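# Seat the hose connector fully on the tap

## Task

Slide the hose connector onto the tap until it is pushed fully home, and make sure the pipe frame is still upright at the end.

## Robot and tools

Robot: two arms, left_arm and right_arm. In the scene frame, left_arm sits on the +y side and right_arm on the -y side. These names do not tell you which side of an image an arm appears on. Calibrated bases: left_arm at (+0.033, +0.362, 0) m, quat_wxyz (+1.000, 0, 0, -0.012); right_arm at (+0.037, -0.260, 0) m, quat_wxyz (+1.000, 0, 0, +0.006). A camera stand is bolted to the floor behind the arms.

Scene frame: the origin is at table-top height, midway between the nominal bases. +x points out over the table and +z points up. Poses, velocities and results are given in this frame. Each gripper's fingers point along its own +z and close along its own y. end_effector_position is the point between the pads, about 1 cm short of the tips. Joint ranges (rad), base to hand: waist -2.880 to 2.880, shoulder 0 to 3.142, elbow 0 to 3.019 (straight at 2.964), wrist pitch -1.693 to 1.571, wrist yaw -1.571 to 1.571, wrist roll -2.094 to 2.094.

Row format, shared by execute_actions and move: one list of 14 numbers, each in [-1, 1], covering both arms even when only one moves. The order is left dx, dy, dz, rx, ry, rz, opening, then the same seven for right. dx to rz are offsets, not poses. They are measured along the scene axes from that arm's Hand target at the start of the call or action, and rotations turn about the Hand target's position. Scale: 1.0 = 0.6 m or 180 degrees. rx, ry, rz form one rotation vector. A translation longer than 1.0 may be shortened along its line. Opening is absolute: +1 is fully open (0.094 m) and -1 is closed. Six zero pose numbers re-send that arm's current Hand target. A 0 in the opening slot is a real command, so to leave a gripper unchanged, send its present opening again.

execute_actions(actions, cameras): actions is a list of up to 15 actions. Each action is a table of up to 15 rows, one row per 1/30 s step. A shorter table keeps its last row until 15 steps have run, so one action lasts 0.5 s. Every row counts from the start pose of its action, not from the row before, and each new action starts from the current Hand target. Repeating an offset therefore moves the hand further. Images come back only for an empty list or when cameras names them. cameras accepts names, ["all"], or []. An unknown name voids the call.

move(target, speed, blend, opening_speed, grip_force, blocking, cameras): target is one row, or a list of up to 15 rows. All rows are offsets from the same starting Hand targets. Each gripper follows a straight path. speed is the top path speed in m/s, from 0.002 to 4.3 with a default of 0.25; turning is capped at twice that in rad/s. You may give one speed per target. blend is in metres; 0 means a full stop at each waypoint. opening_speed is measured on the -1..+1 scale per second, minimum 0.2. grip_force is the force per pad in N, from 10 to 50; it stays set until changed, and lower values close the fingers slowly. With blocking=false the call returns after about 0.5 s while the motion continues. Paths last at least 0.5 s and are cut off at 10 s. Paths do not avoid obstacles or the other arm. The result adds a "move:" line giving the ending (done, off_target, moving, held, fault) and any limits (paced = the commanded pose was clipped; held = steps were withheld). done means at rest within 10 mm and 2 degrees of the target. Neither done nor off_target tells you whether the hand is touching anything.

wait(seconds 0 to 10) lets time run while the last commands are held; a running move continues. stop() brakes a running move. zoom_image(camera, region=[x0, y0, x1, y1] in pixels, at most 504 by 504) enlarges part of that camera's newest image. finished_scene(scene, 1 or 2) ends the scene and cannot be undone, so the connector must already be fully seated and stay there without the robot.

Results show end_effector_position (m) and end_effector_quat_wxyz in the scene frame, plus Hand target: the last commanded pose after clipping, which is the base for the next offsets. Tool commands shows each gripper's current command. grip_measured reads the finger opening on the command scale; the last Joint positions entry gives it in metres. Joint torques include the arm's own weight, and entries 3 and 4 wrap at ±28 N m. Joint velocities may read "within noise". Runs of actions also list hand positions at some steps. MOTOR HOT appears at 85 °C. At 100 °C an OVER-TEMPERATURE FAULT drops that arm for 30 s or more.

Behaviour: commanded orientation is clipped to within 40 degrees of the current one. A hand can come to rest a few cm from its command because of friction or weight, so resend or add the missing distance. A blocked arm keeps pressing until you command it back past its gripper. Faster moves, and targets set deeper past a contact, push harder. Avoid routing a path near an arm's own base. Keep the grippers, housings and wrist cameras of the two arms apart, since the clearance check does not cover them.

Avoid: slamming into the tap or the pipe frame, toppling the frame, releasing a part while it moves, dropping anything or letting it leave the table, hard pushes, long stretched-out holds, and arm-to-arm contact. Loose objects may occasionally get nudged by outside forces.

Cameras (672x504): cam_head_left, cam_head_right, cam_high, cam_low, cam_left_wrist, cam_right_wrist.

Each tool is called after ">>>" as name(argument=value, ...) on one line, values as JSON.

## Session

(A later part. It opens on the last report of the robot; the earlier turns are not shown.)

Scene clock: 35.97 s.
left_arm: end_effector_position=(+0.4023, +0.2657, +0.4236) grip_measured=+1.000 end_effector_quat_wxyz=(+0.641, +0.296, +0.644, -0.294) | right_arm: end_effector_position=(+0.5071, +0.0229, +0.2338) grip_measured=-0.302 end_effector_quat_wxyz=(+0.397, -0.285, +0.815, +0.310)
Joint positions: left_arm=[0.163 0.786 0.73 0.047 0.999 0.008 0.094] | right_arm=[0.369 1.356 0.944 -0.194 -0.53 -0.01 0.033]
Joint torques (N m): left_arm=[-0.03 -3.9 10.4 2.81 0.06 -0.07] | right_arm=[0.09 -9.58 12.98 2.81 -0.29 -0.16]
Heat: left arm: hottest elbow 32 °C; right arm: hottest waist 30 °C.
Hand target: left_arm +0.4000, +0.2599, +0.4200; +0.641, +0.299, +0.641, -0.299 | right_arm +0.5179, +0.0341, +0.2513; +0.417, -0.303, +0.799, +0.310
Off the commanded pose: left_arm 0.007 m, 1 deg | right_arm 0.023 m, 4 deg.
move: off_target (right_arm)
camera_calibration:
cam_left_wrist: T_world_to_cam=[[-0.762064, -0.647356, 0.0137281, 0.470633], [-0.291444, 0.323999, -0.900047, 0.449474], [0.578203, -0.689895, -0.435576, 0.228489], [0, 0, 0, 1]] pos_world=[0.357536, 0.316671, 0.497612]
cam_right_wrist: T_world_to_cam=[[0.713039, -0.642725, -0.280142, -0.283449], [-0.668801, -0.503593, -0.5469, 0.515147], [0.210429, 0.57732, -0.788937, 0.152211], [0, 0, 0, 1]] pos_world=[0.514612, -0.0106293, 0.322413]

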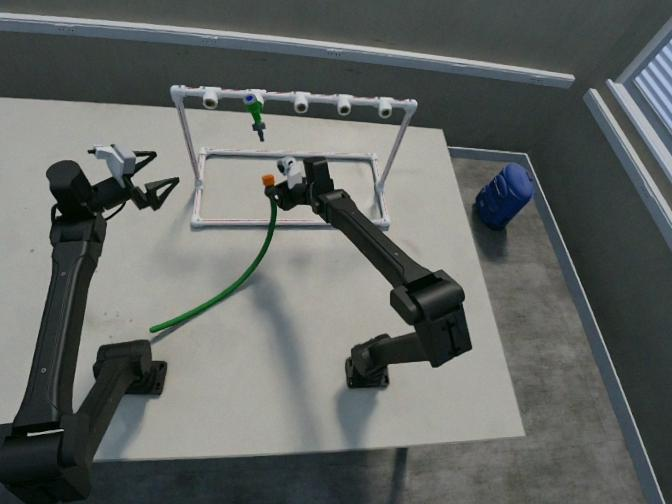

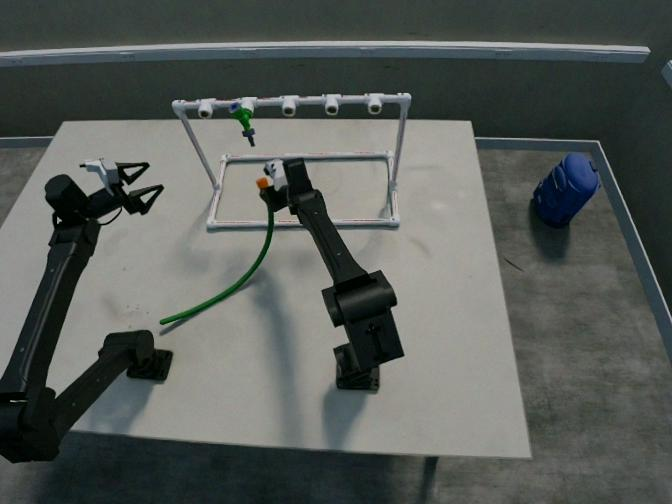

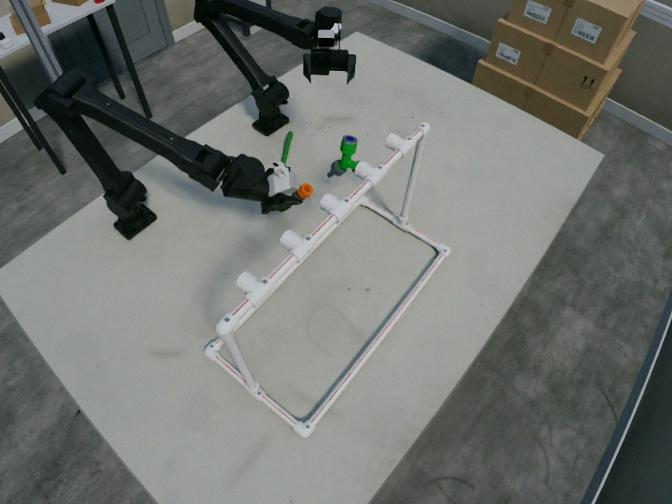

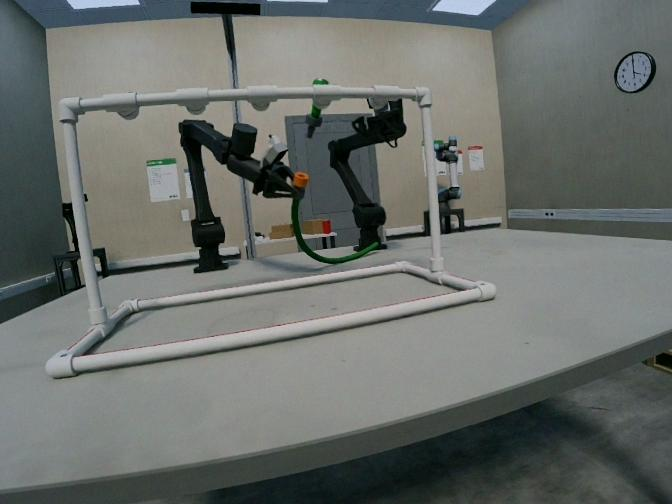

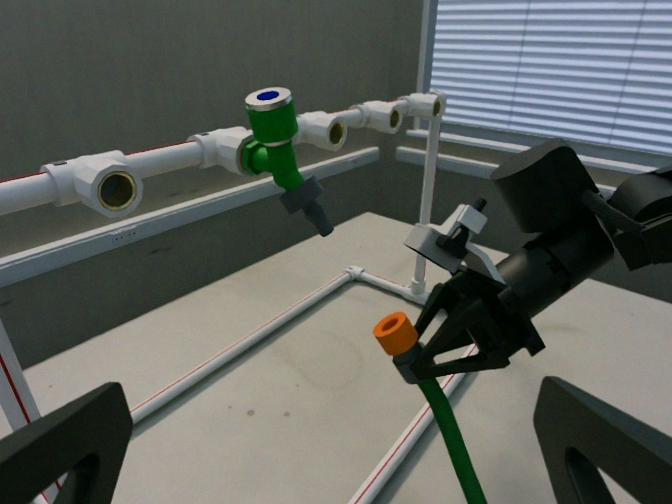

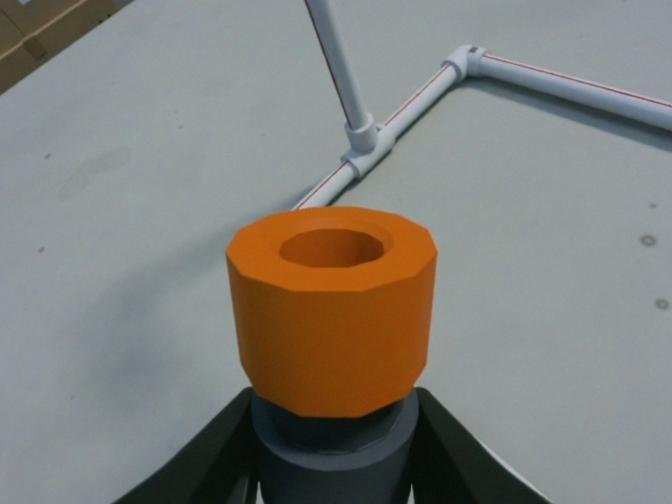

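>>> zoom_image(camera="cam_left_wrist", region=[220, 70, 520, 400])

>>> zoom_image(camera="cam_low", region=[230, 60, 370, 220])

>>> zoom_image(camera="cam_head_left", region=[220, 80, 340, 220])

>>> zoom_image(camera="cam_high", region=[250, 110, 400, 230])

>>> zoom_image(camera="cam_head_right", region=[210, 80, 330, 220])

Scaled by 1.527 from the camera's 672x504 image, which has a finer 960x720 frame.

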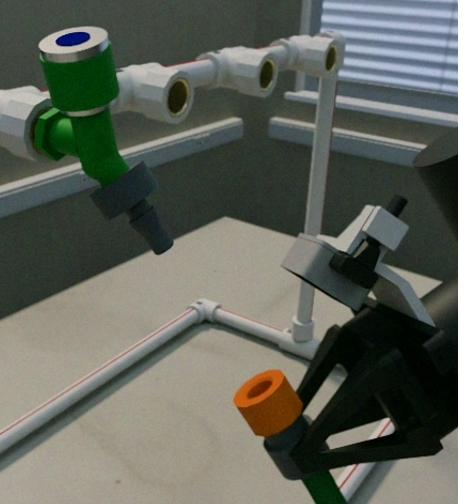

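Scaled by 3.150 from the camera's 672x504 image, which has a finer 960x720 frame.

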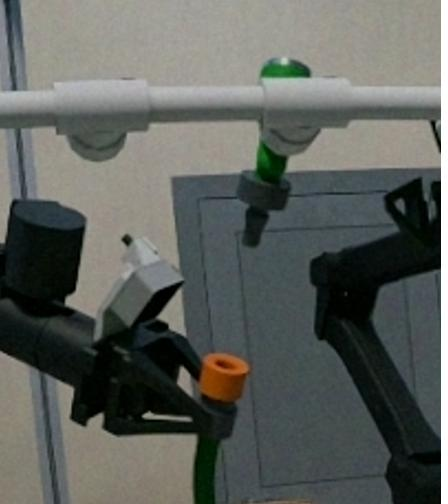

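Scaled by 3.600 from the camera's 672x504 image, which has a finer 960x720 frame.

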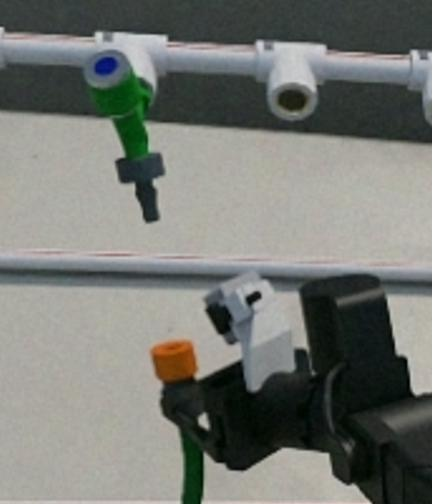

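Scaled by 3.360 from the camera's 672x504 image, which has a finer 960x720 frame.

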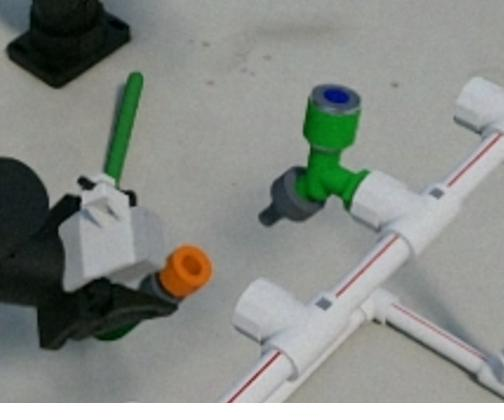

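Scaled by 3.600 from the camera's 672x504 image, which has a finer 960x720 frame.

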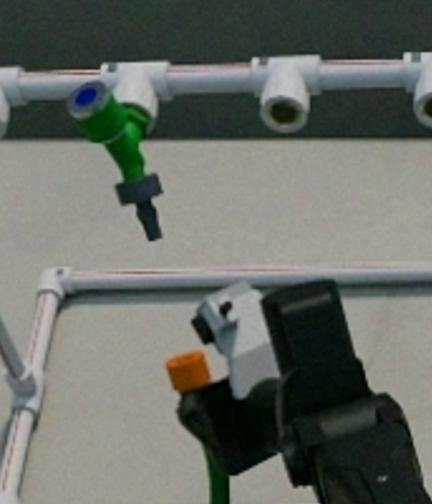

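>>> zoom_image(camera="cam_left_wrist", region=[270, 160, 350, 250])

>>> zoom_image(camera="cam_left_wrist", region=[360, 300, 450, 400])

>>> zoom_image(camera="cam_low", region=[280, 80, 350, 150])

>>> zoom_image(camera="cam_low", region=[270, 150, 340, 220])

>>> zoom_image(camera="cam_head_left", region=[230, 90, 300, 160])

>>> zoom_image(camera="cam_head_left", region=[240, 150, 310, 220])

>>> zoom_image(camera="cam_head_right", region=[220, 90, 290, 160])

>>> zoom_image(camera="cam_head_right", region=[240, 160, 310, 230])

Scaled by 5.600 from the camera's 672x504 image, which has a finer 960x720 frame.

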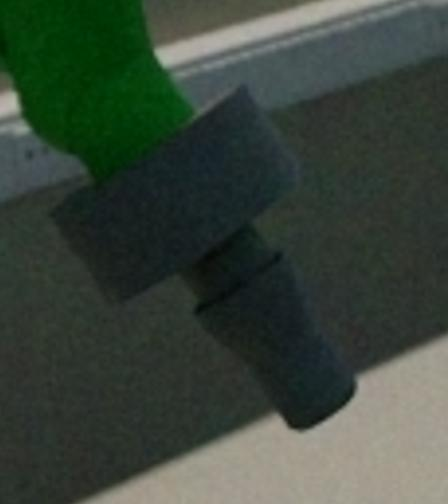

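Scaled by 5.040 from the camera's 672x504 image, which has a finer 960x720 frame.

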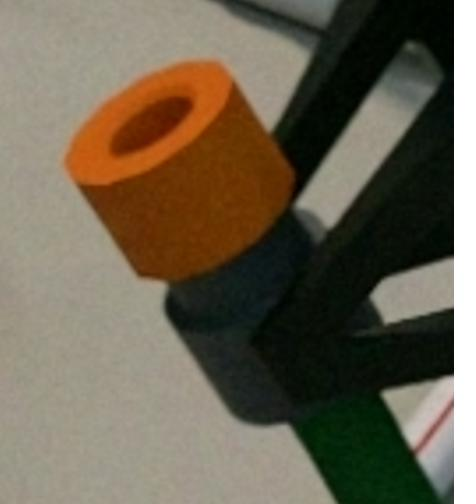

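Scaled by 7.200 from the camera's 672x504 image, which has a finer 960x720 frame.

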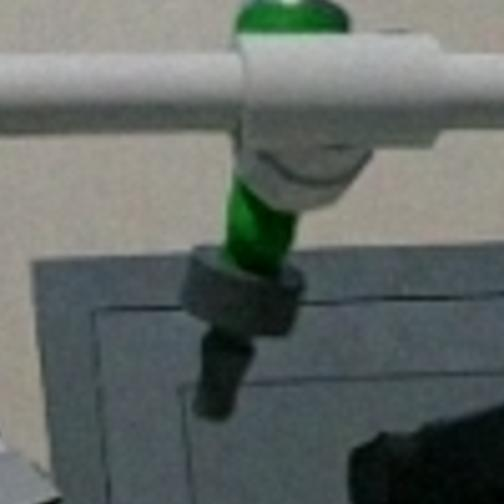

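Scaled by 7.200 from the camera's 672x504 image, which has a finer 960x720 frame.

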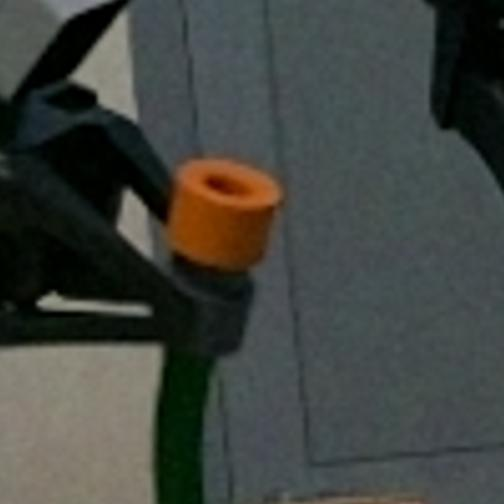

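Scaled by 7.200 from the camera's 672x504 image, which has a finer 960x720 frame.

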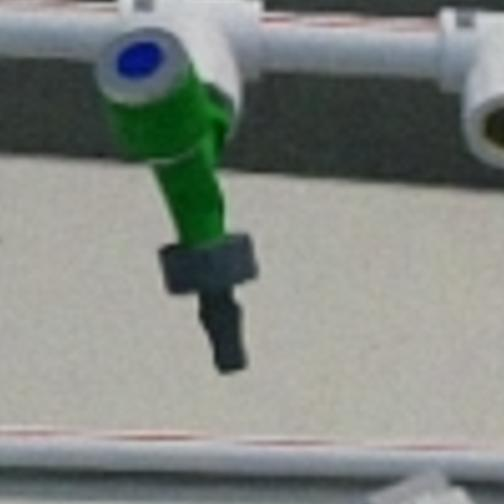

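Scaled by 7.200 from the camera's 672x504 image, which has a finer 960x720 frame.

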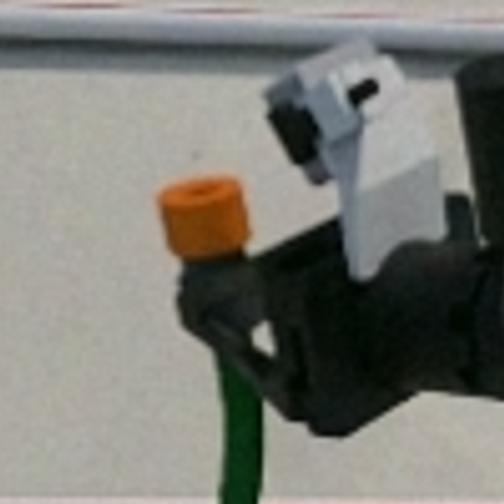

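Scaled by 7.200 from the camera's 672x504 image, which has a finer 960x720 frame.

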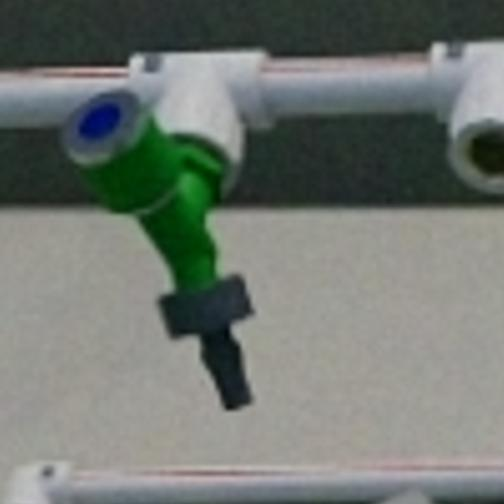

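Scaled by 7.200 from the camera's 672x504 image, which has a finer 960x720 frame.

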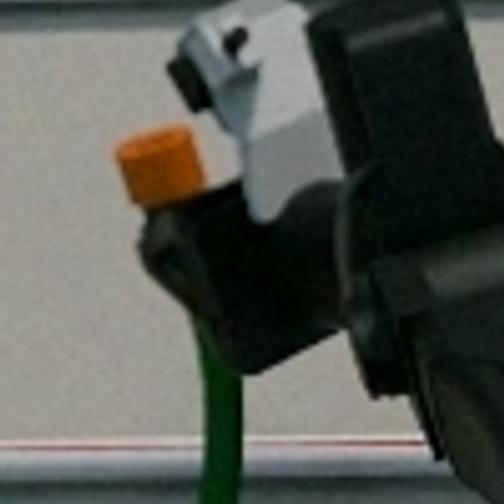

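>>> move(target=[0,0,0,0,0,0,1,0.0623,0.0192,0.0777,-0.0078,0.0044,0.0037,-0.6], speed=0.12, cameras=["all"])

>>> zoom_image(camera="cam_left_wrist", region=[230, 130, 430, 330])

>>> zoom_image(camera="cam_low", region=[260, 80, 360, 180])

>>> zoom_image(camera="cam_head_left", region=[220, 90, 320, 190])

>>> zoom_image(camera="cam_head_right", region=[220, 90, 320, 190])

>>> zoom_image(camera="cam_high", region=[280, 120, 380, 220])

Scene clock: 39.90 s.
left_arm: end_effector_position=(+0.4023, +0.2657, +0.4236) grip_measured=+1.000 end_effector_quat_wxyz=(+0.641, +0.296, +0.644, -0.294) | right_arm: end_effector_position=(+0.5424, +0.0382, +0.2738) grip_measured=-0.302 end_effector_quat_wxyz=(+0.388, -0.298, +0.817, +0.307)
Joint positions: left_arm=[0.163 0.786 0.73 0.047 0.999 0.008 0.094] | right_arm=[0.369 1.425 1.139 -0.351 -0.538 -0.043 0.033]
Joint torques (N m): left_arm=[-0.15 -3.9 10.4 2.77 0.06 -0.07] | right_arm=[-0.56 -11.34 14.91 1.62 -0.26 -0.14]
Heat: left arm: hottest elbow 32 °C; right arm: hottest waist 30 °C.
Hand target: left_arm +0.4000, +0.2599, +0.4200; +0.641, +0.299, +0.641, -0.299 | right_arm +0.5552, +0.0456, +0.2978; +0.405, -0.311, +0.804, +0.305
Off the commanded pose: left_arm 0.007 m, 1 deg | right_arm 0.028 m, 3 deg.
move: off_target (right_arm)
camera_calibration:
cam_left_wrist: T_world_to_cam=[[-0.762064, -0.647356, 0.0137281, 0.470633], [-0.291444, 0.323999, -0.900047, 0.449474], [0.578203, -0.689895, -0.435576, 0.228489], [0, 0, 0, 1]] pos_world=[0.357536, 0.316671, 0.497612]
cam_right_wrist: T_world_to_cam=[[0.725775, -0.632587, -0.270342, -0.297568], [-0.660465, -0.530803, -0.531068, 0.560546], [0.192448, 0.563988, -0.803045, 0.181674], [0, 0, 0, 1]] pos_world=[0.551225, 0.00684018, 0.363135]

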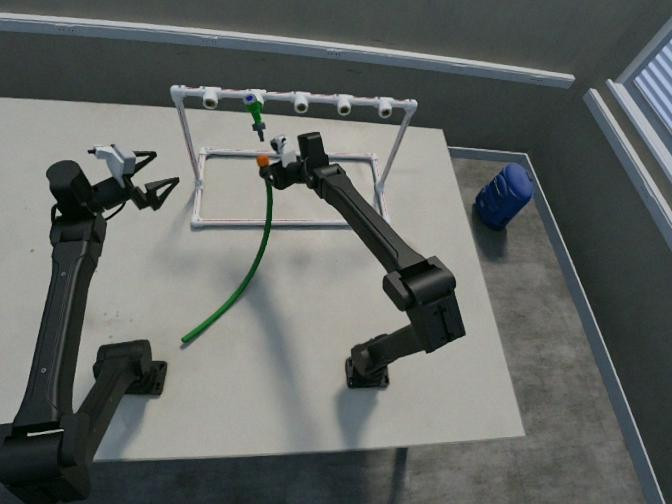

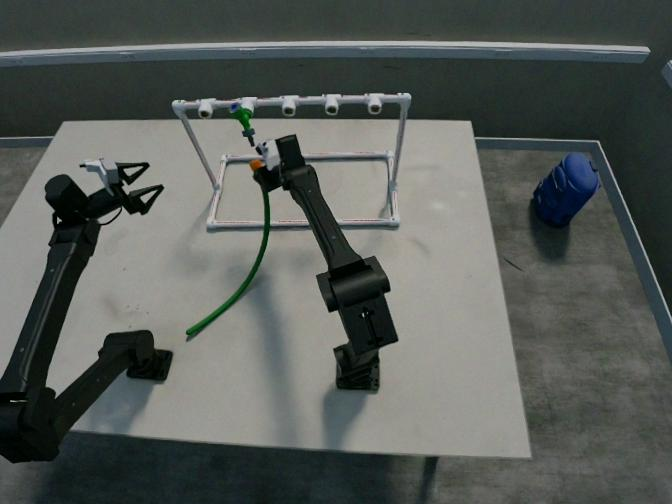

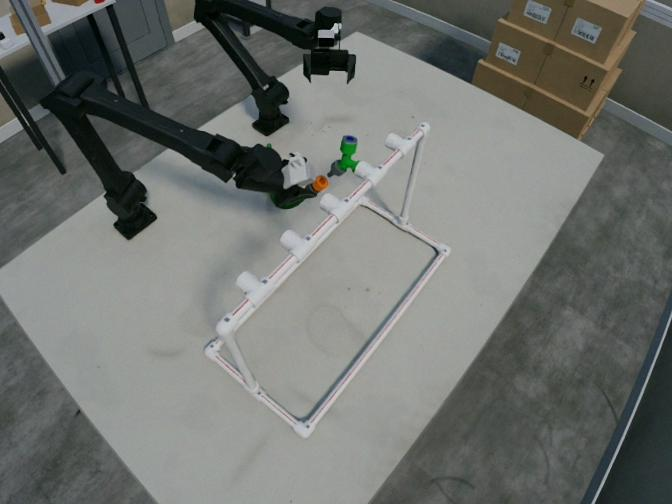

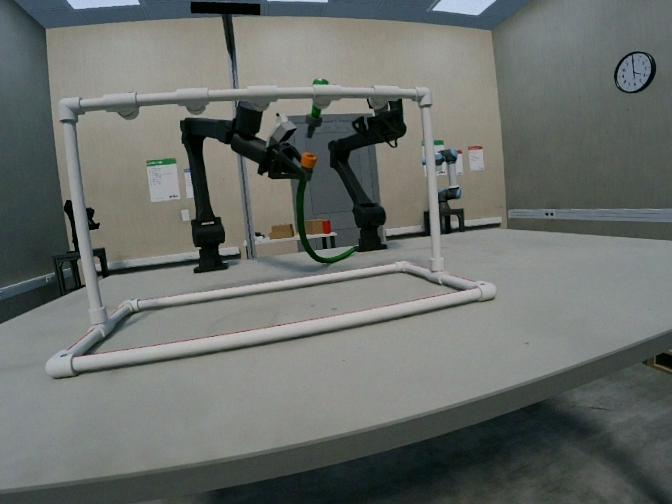

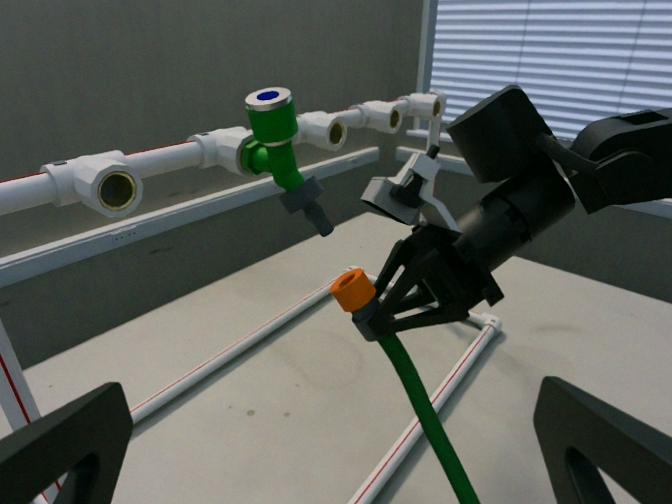

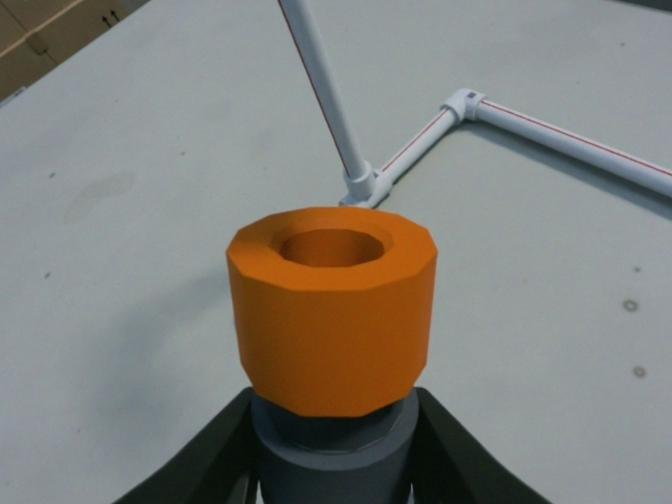

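Scaled by 2.520 from the camera's 672x504 image, which has a finer 960x720 frame.

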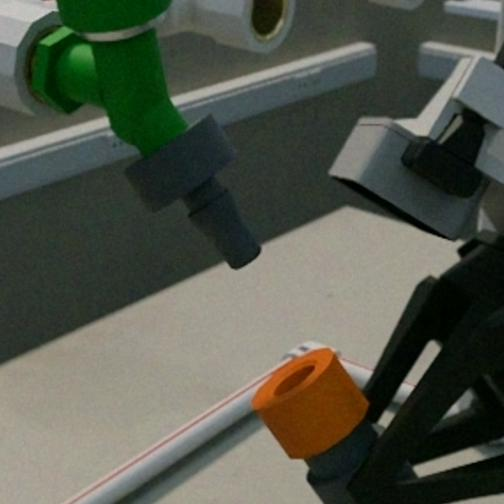

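Scaled by 5.040 from the camera's 672x504 image, which has a finer 960x720 frame.

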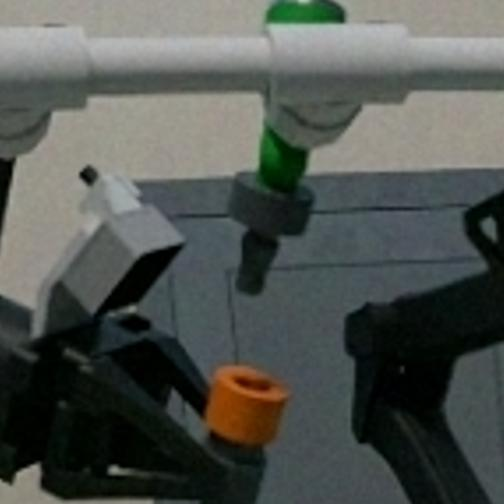

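Scaled by 5.040 from the camera's 672x504 image, which has a finer 960x720 frame.

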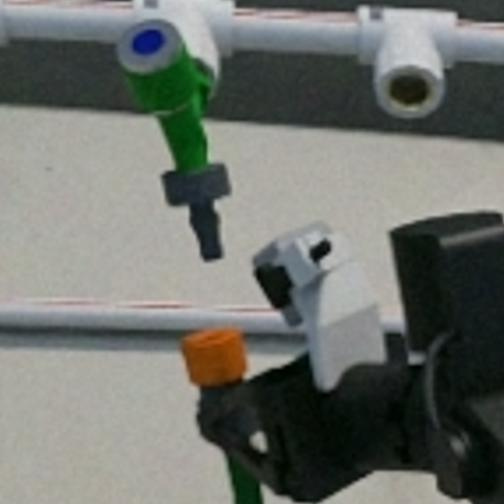

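Scaled by 5.040 from the camera's 672x504 image, which has a finer 960x720 frame.

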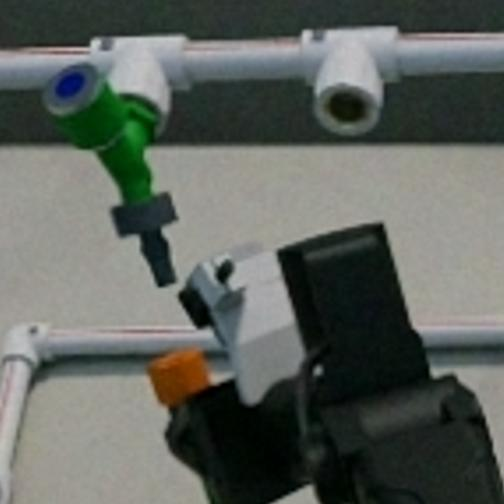

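Scaled by 5.040 from the camera's 672x504 image, which has a finer 960x720 frame.

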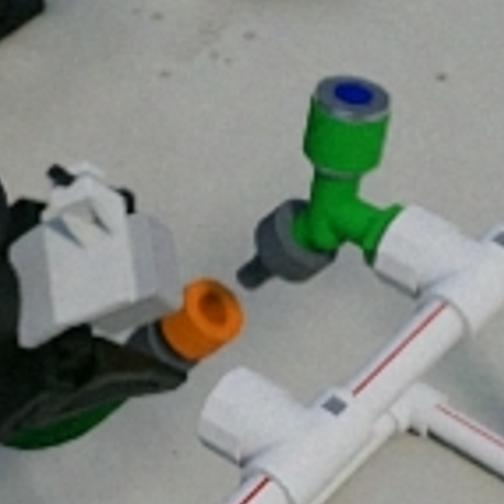

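>>> move(target=[0,0,0,0,0,0,1,0.0175,-0.005,0.0383,0,0,0,-0.6], speed=0.08, cameras=["all"])

>>> zoom_image(camera="cam_left_wrist", region=[250, 150, 410, 310])

>>> zoom_image(camera="cam_low", region=[275, 95, 345, 165])

>>> zoom_image(camera="cam_head_left", region=[230, 100, 300, 170])

>>> zoom_image(camera="cam_high", region=[290, 130, 370, 210])

Scene clock: 42.63 s.
left_arm: end_effector_position=(+0.4023, +0.2657, +0.4236) grip_measured=+1.000 end_effector_quat_wxyz=(+0.641, +0.296, +0.644, -0.294) | right_arm: end_effector_position=(+0.5506, +0.0409, +0.2961) grip_measured=-0.302 end_effector_quat_wxyz=(+0.386, -0.302, +0.815, +0.308)
Joint positions: left_arm=[0.163 0.786 0.73 0.047 0.999 0.008 0.094] | right_arm=[0.365 1.435 1.211 -0.419 -0.549 -0.054 0.033]
Joint torques (N m): left_arm=[-0.03 -3.84 10.39 2.82 0.06 -0.07] | right_arm=[-1.49 -11.69 15.12 1.66 -0.28 -0.13]
Heat: left arm: hottest elbow 32 °C; right arm: hottest waist 30 °C.
Hand target: left_arm +0.4000, +0.2599, +0.4200; +0.641, +0.299, +0.641, -0.299 | right_arm +0.5659, +0.0425, +0.3209; +0.406, -0.311, +0.804, +0.305
Off the commanded pose: left_arm 0.007 m, 1 deg | right_arm 0.029 m, 3 deg.
move: off_target (right_arm)
camera_calibration:
cam_left_wrist: T_world_to_cam=[[-0.762064, -0.647356, 0.0137281, 0.470633], [-0.291444, 0.323999, -0.900047, 0.449474], [0.578203, -0.689895, -0.435576, 0.228489], [0, 0, 0, 1]] pos_world=[0.357536, 0.316671, 0.497612]
cam_right_wrist: T_world_to_cam=[[0.732509, -0.625065, -0.269675, -0.299954], [-0.654735, -0.538391, -0.530525, 0.57626], [0.186422, 0.56518, -0.803628, 0.199975], [0, 0, 0, 1]] pos_world=[0.559737, 0.00974102, 0.385536]

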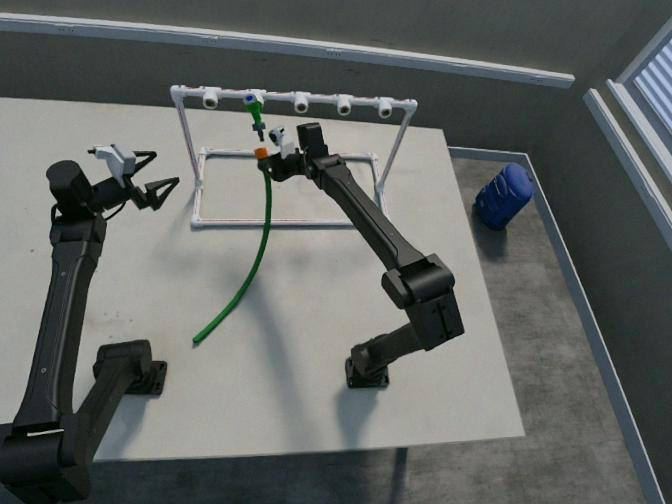

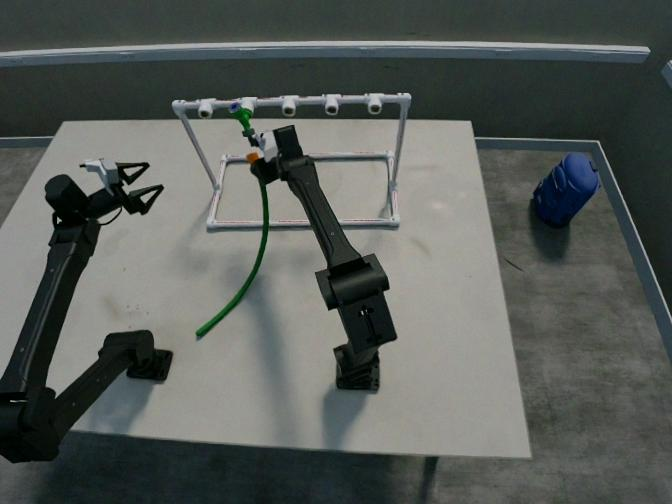

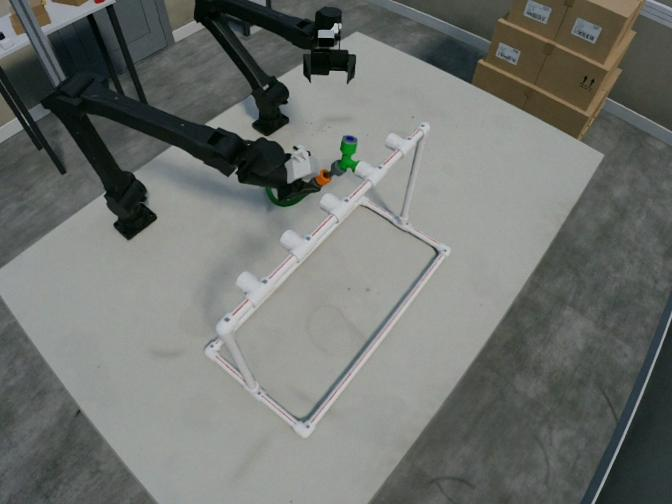

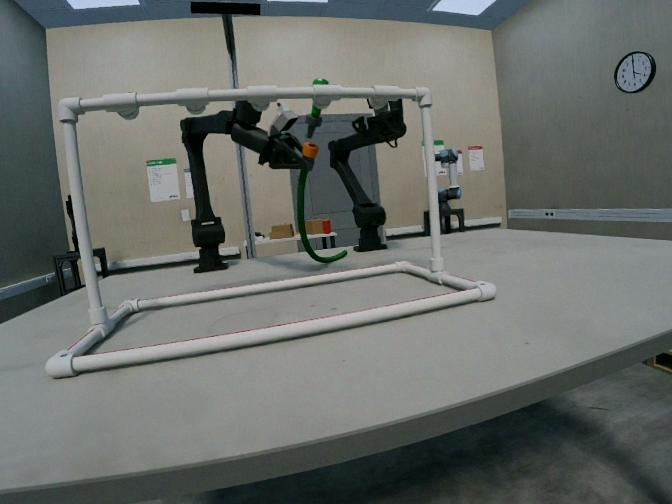

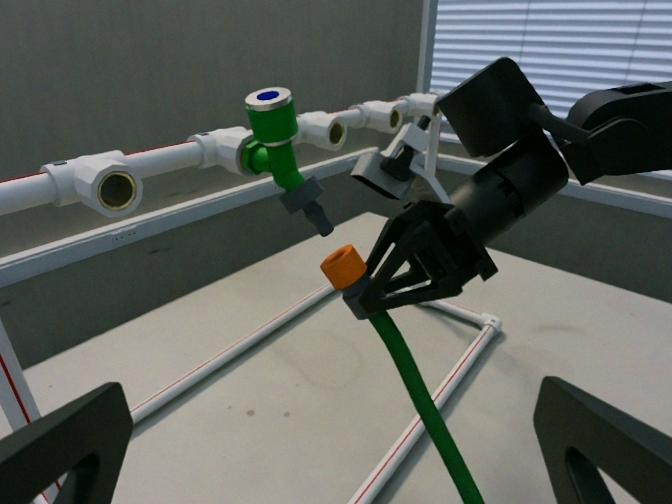

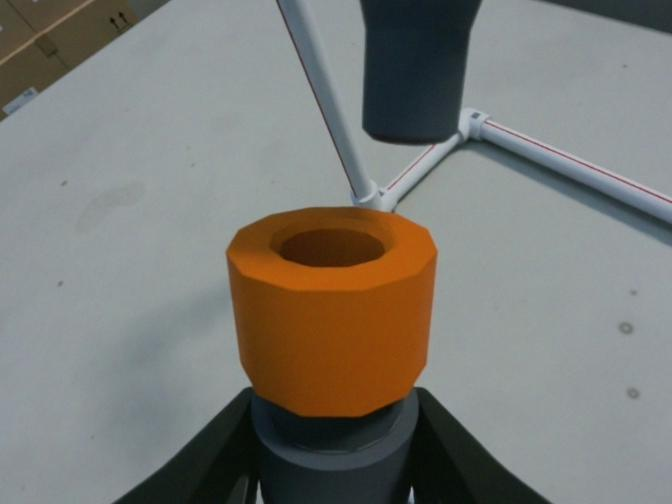

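Scaled by 3.150 from the camera's 672x504 image, which has a finer 960x720 frame.

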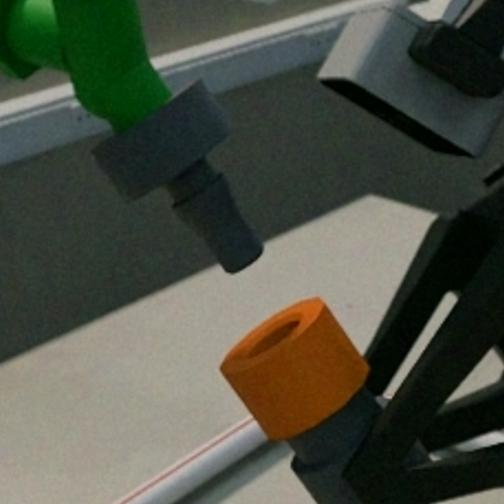

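Scaled by 7.200 from the camera's 672x504 image, which has a finer 960x720 frame.

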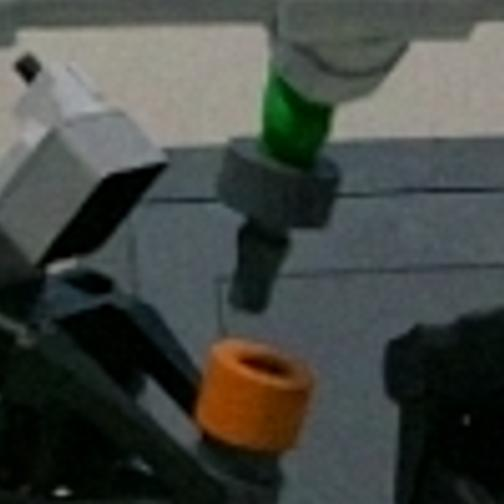

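Scaled by 7.200 from the camera's 672x504 image, which has a finer 960x720 frame.

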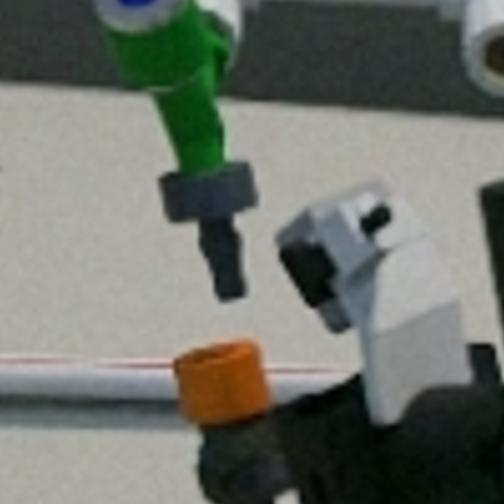

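Scaled by 6.300 from the camera's 672x504 image, which has a finer 960x720 frame.

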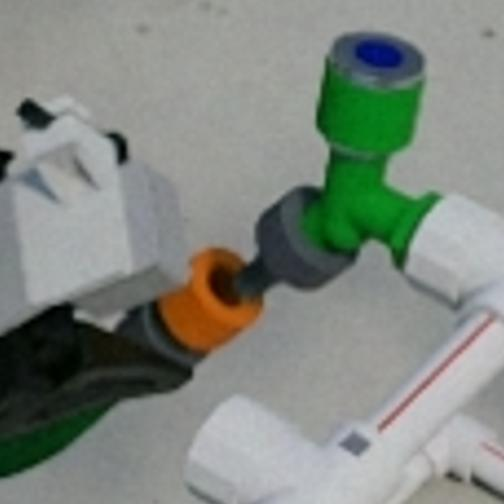

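>>> move(target=[0,0,0,0,0,0,1,0.01,-0.0158,-0.002,0,0,0,-0.6], speed=0.05, cameras=["cam_right_wrist","cam_left_wrist","cam_high","cam_low"])

>>> zoom_image(camera="cam_left_wrist", region=[250, 150, 410, 310])

>>> zoom_image(camera="cam_high", region=[290, 130, 370, 210])

Scene clock: 44.90 s.
left_arm: end_effector_position=(+0.4023, +0.2657, +0.4236) grip_measured=+1.000 end_effector_quat_wxyz=(+0.641, +0.296, +0.644, -0.294) | right_arm: end_effector_position=(+0.5561, +0.0311, +0.2945) grip_measured=-0.302 end_effector_quat_wxyz=(+0.385, -0.301, +0.816, +0.309)
Joint positions: left_arm=[0.163 0.786 0.73 0.047 0.999 0.008 0.094] | right_arm=[0.341 1.442 1.215 -0.427 -0.568 -0.068 0.033]
Joint torques (N m): left_arm=[-0.09 -3.9 10.37 2.81 0.06 -0.07] | right_arm=[-1.44 -11.63 15.17 1.68 -0.27 -0.14]
Heat: left arm: hottest elbow 33 °C; right arm: hottest waist 30 °C.
Hand target: left_arm +0.4000, +0.2599, +0.4200; +0.641, +0.299, +0.641, -0.299 | right_arm +0.5718, +0.0331, +0.3195; +0.405, -0.311, +0.804, +0.305
Off the commanded pose: left_arm 0.007 m, 1 deg | right_arm 0.030 m, 3 deg.
move: off_target (right_arm)
camera_calibration:
cam_left_wrist: T_world_to_cam=[[-0.762064, -0.647356, 0.0137281, 0.470633], [-0.291444, 0.323999, -0.900047, 0.449474], [0.578203, -0.689895, -0.435576, 0.228489], [0, 0, 0, 1]] pos_world=[0.357536, 0.316671, 0.497612]
cam_right_wrist: T_world_to_cam=[[0.730881, -0.625749, -0.272492, -0.30887], [-0.657037, -0.537049, -0.529038, 0.5745], [0.184703, 0.565701, -0.803659, 0.204025], [0, 0, 0, 1]] pos_world=[0.565531, -0.000157799, 0.383734]
Images, in order (width x height): cam_high 672x504, cam_low 672x504, cam_left_wrist 672x504, cam_right_wrist 672x504.

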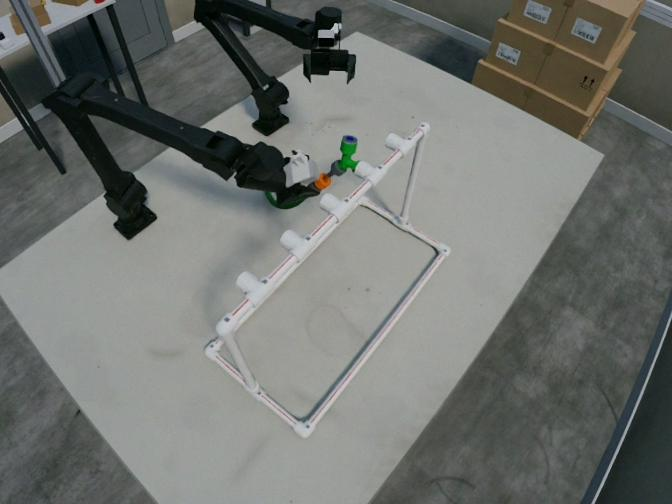

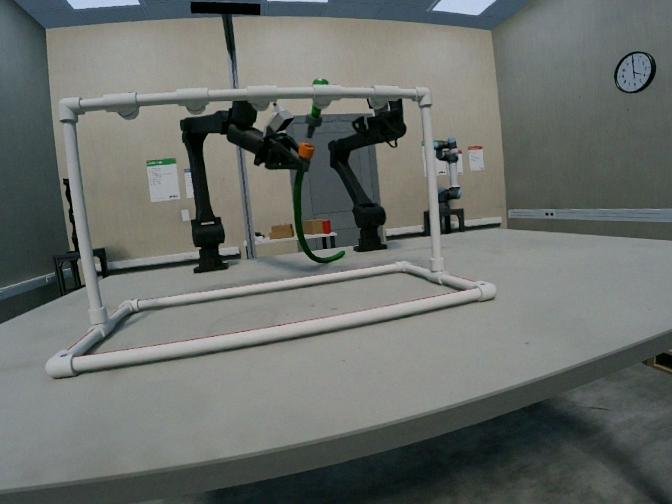

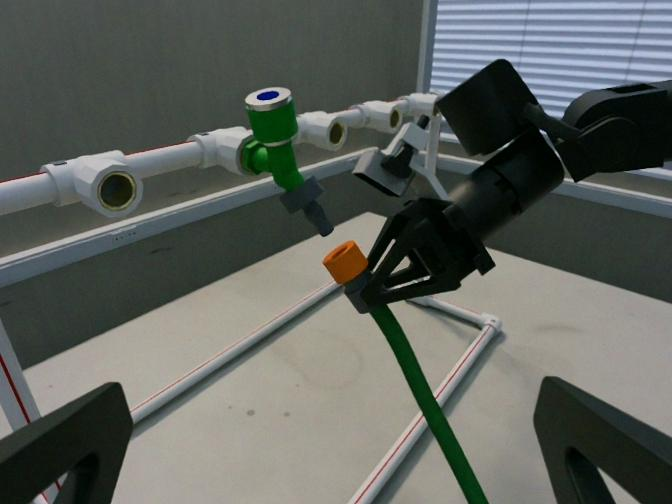

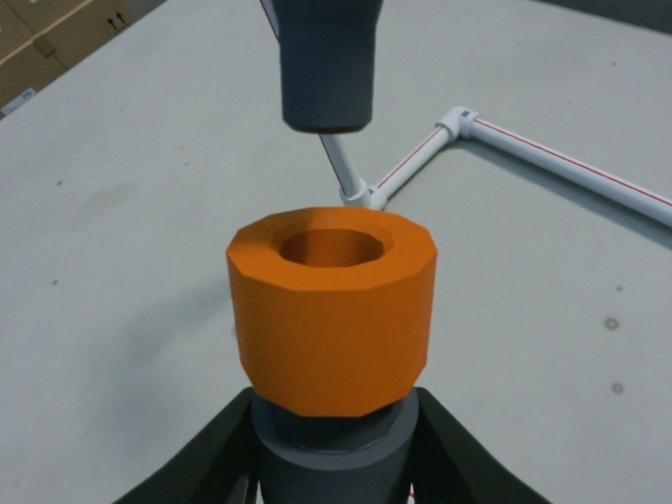

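Scaled by 3.150 from the camera's 672x504 image, which has a finer 960x720 frame.

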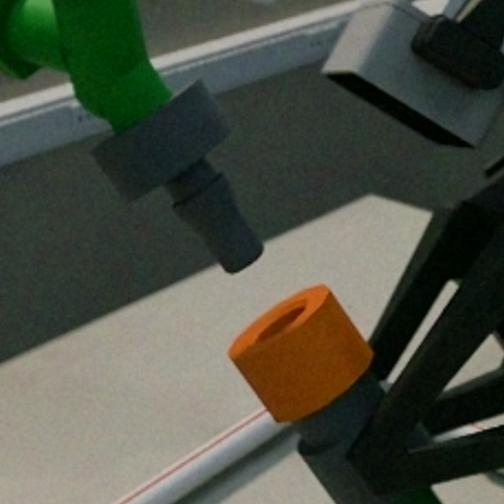

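Scaled by 6.300 from the camera's 672x504 image, which has a finer 960x720 frame.

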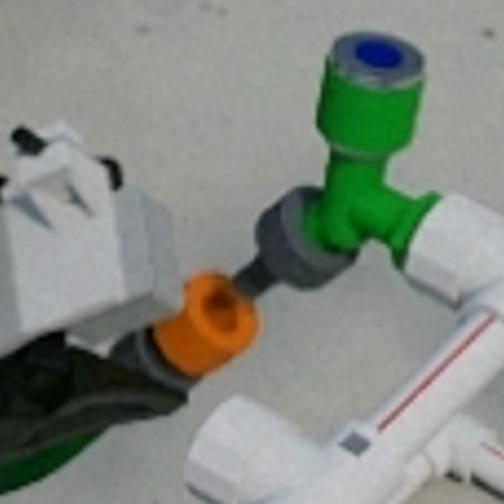

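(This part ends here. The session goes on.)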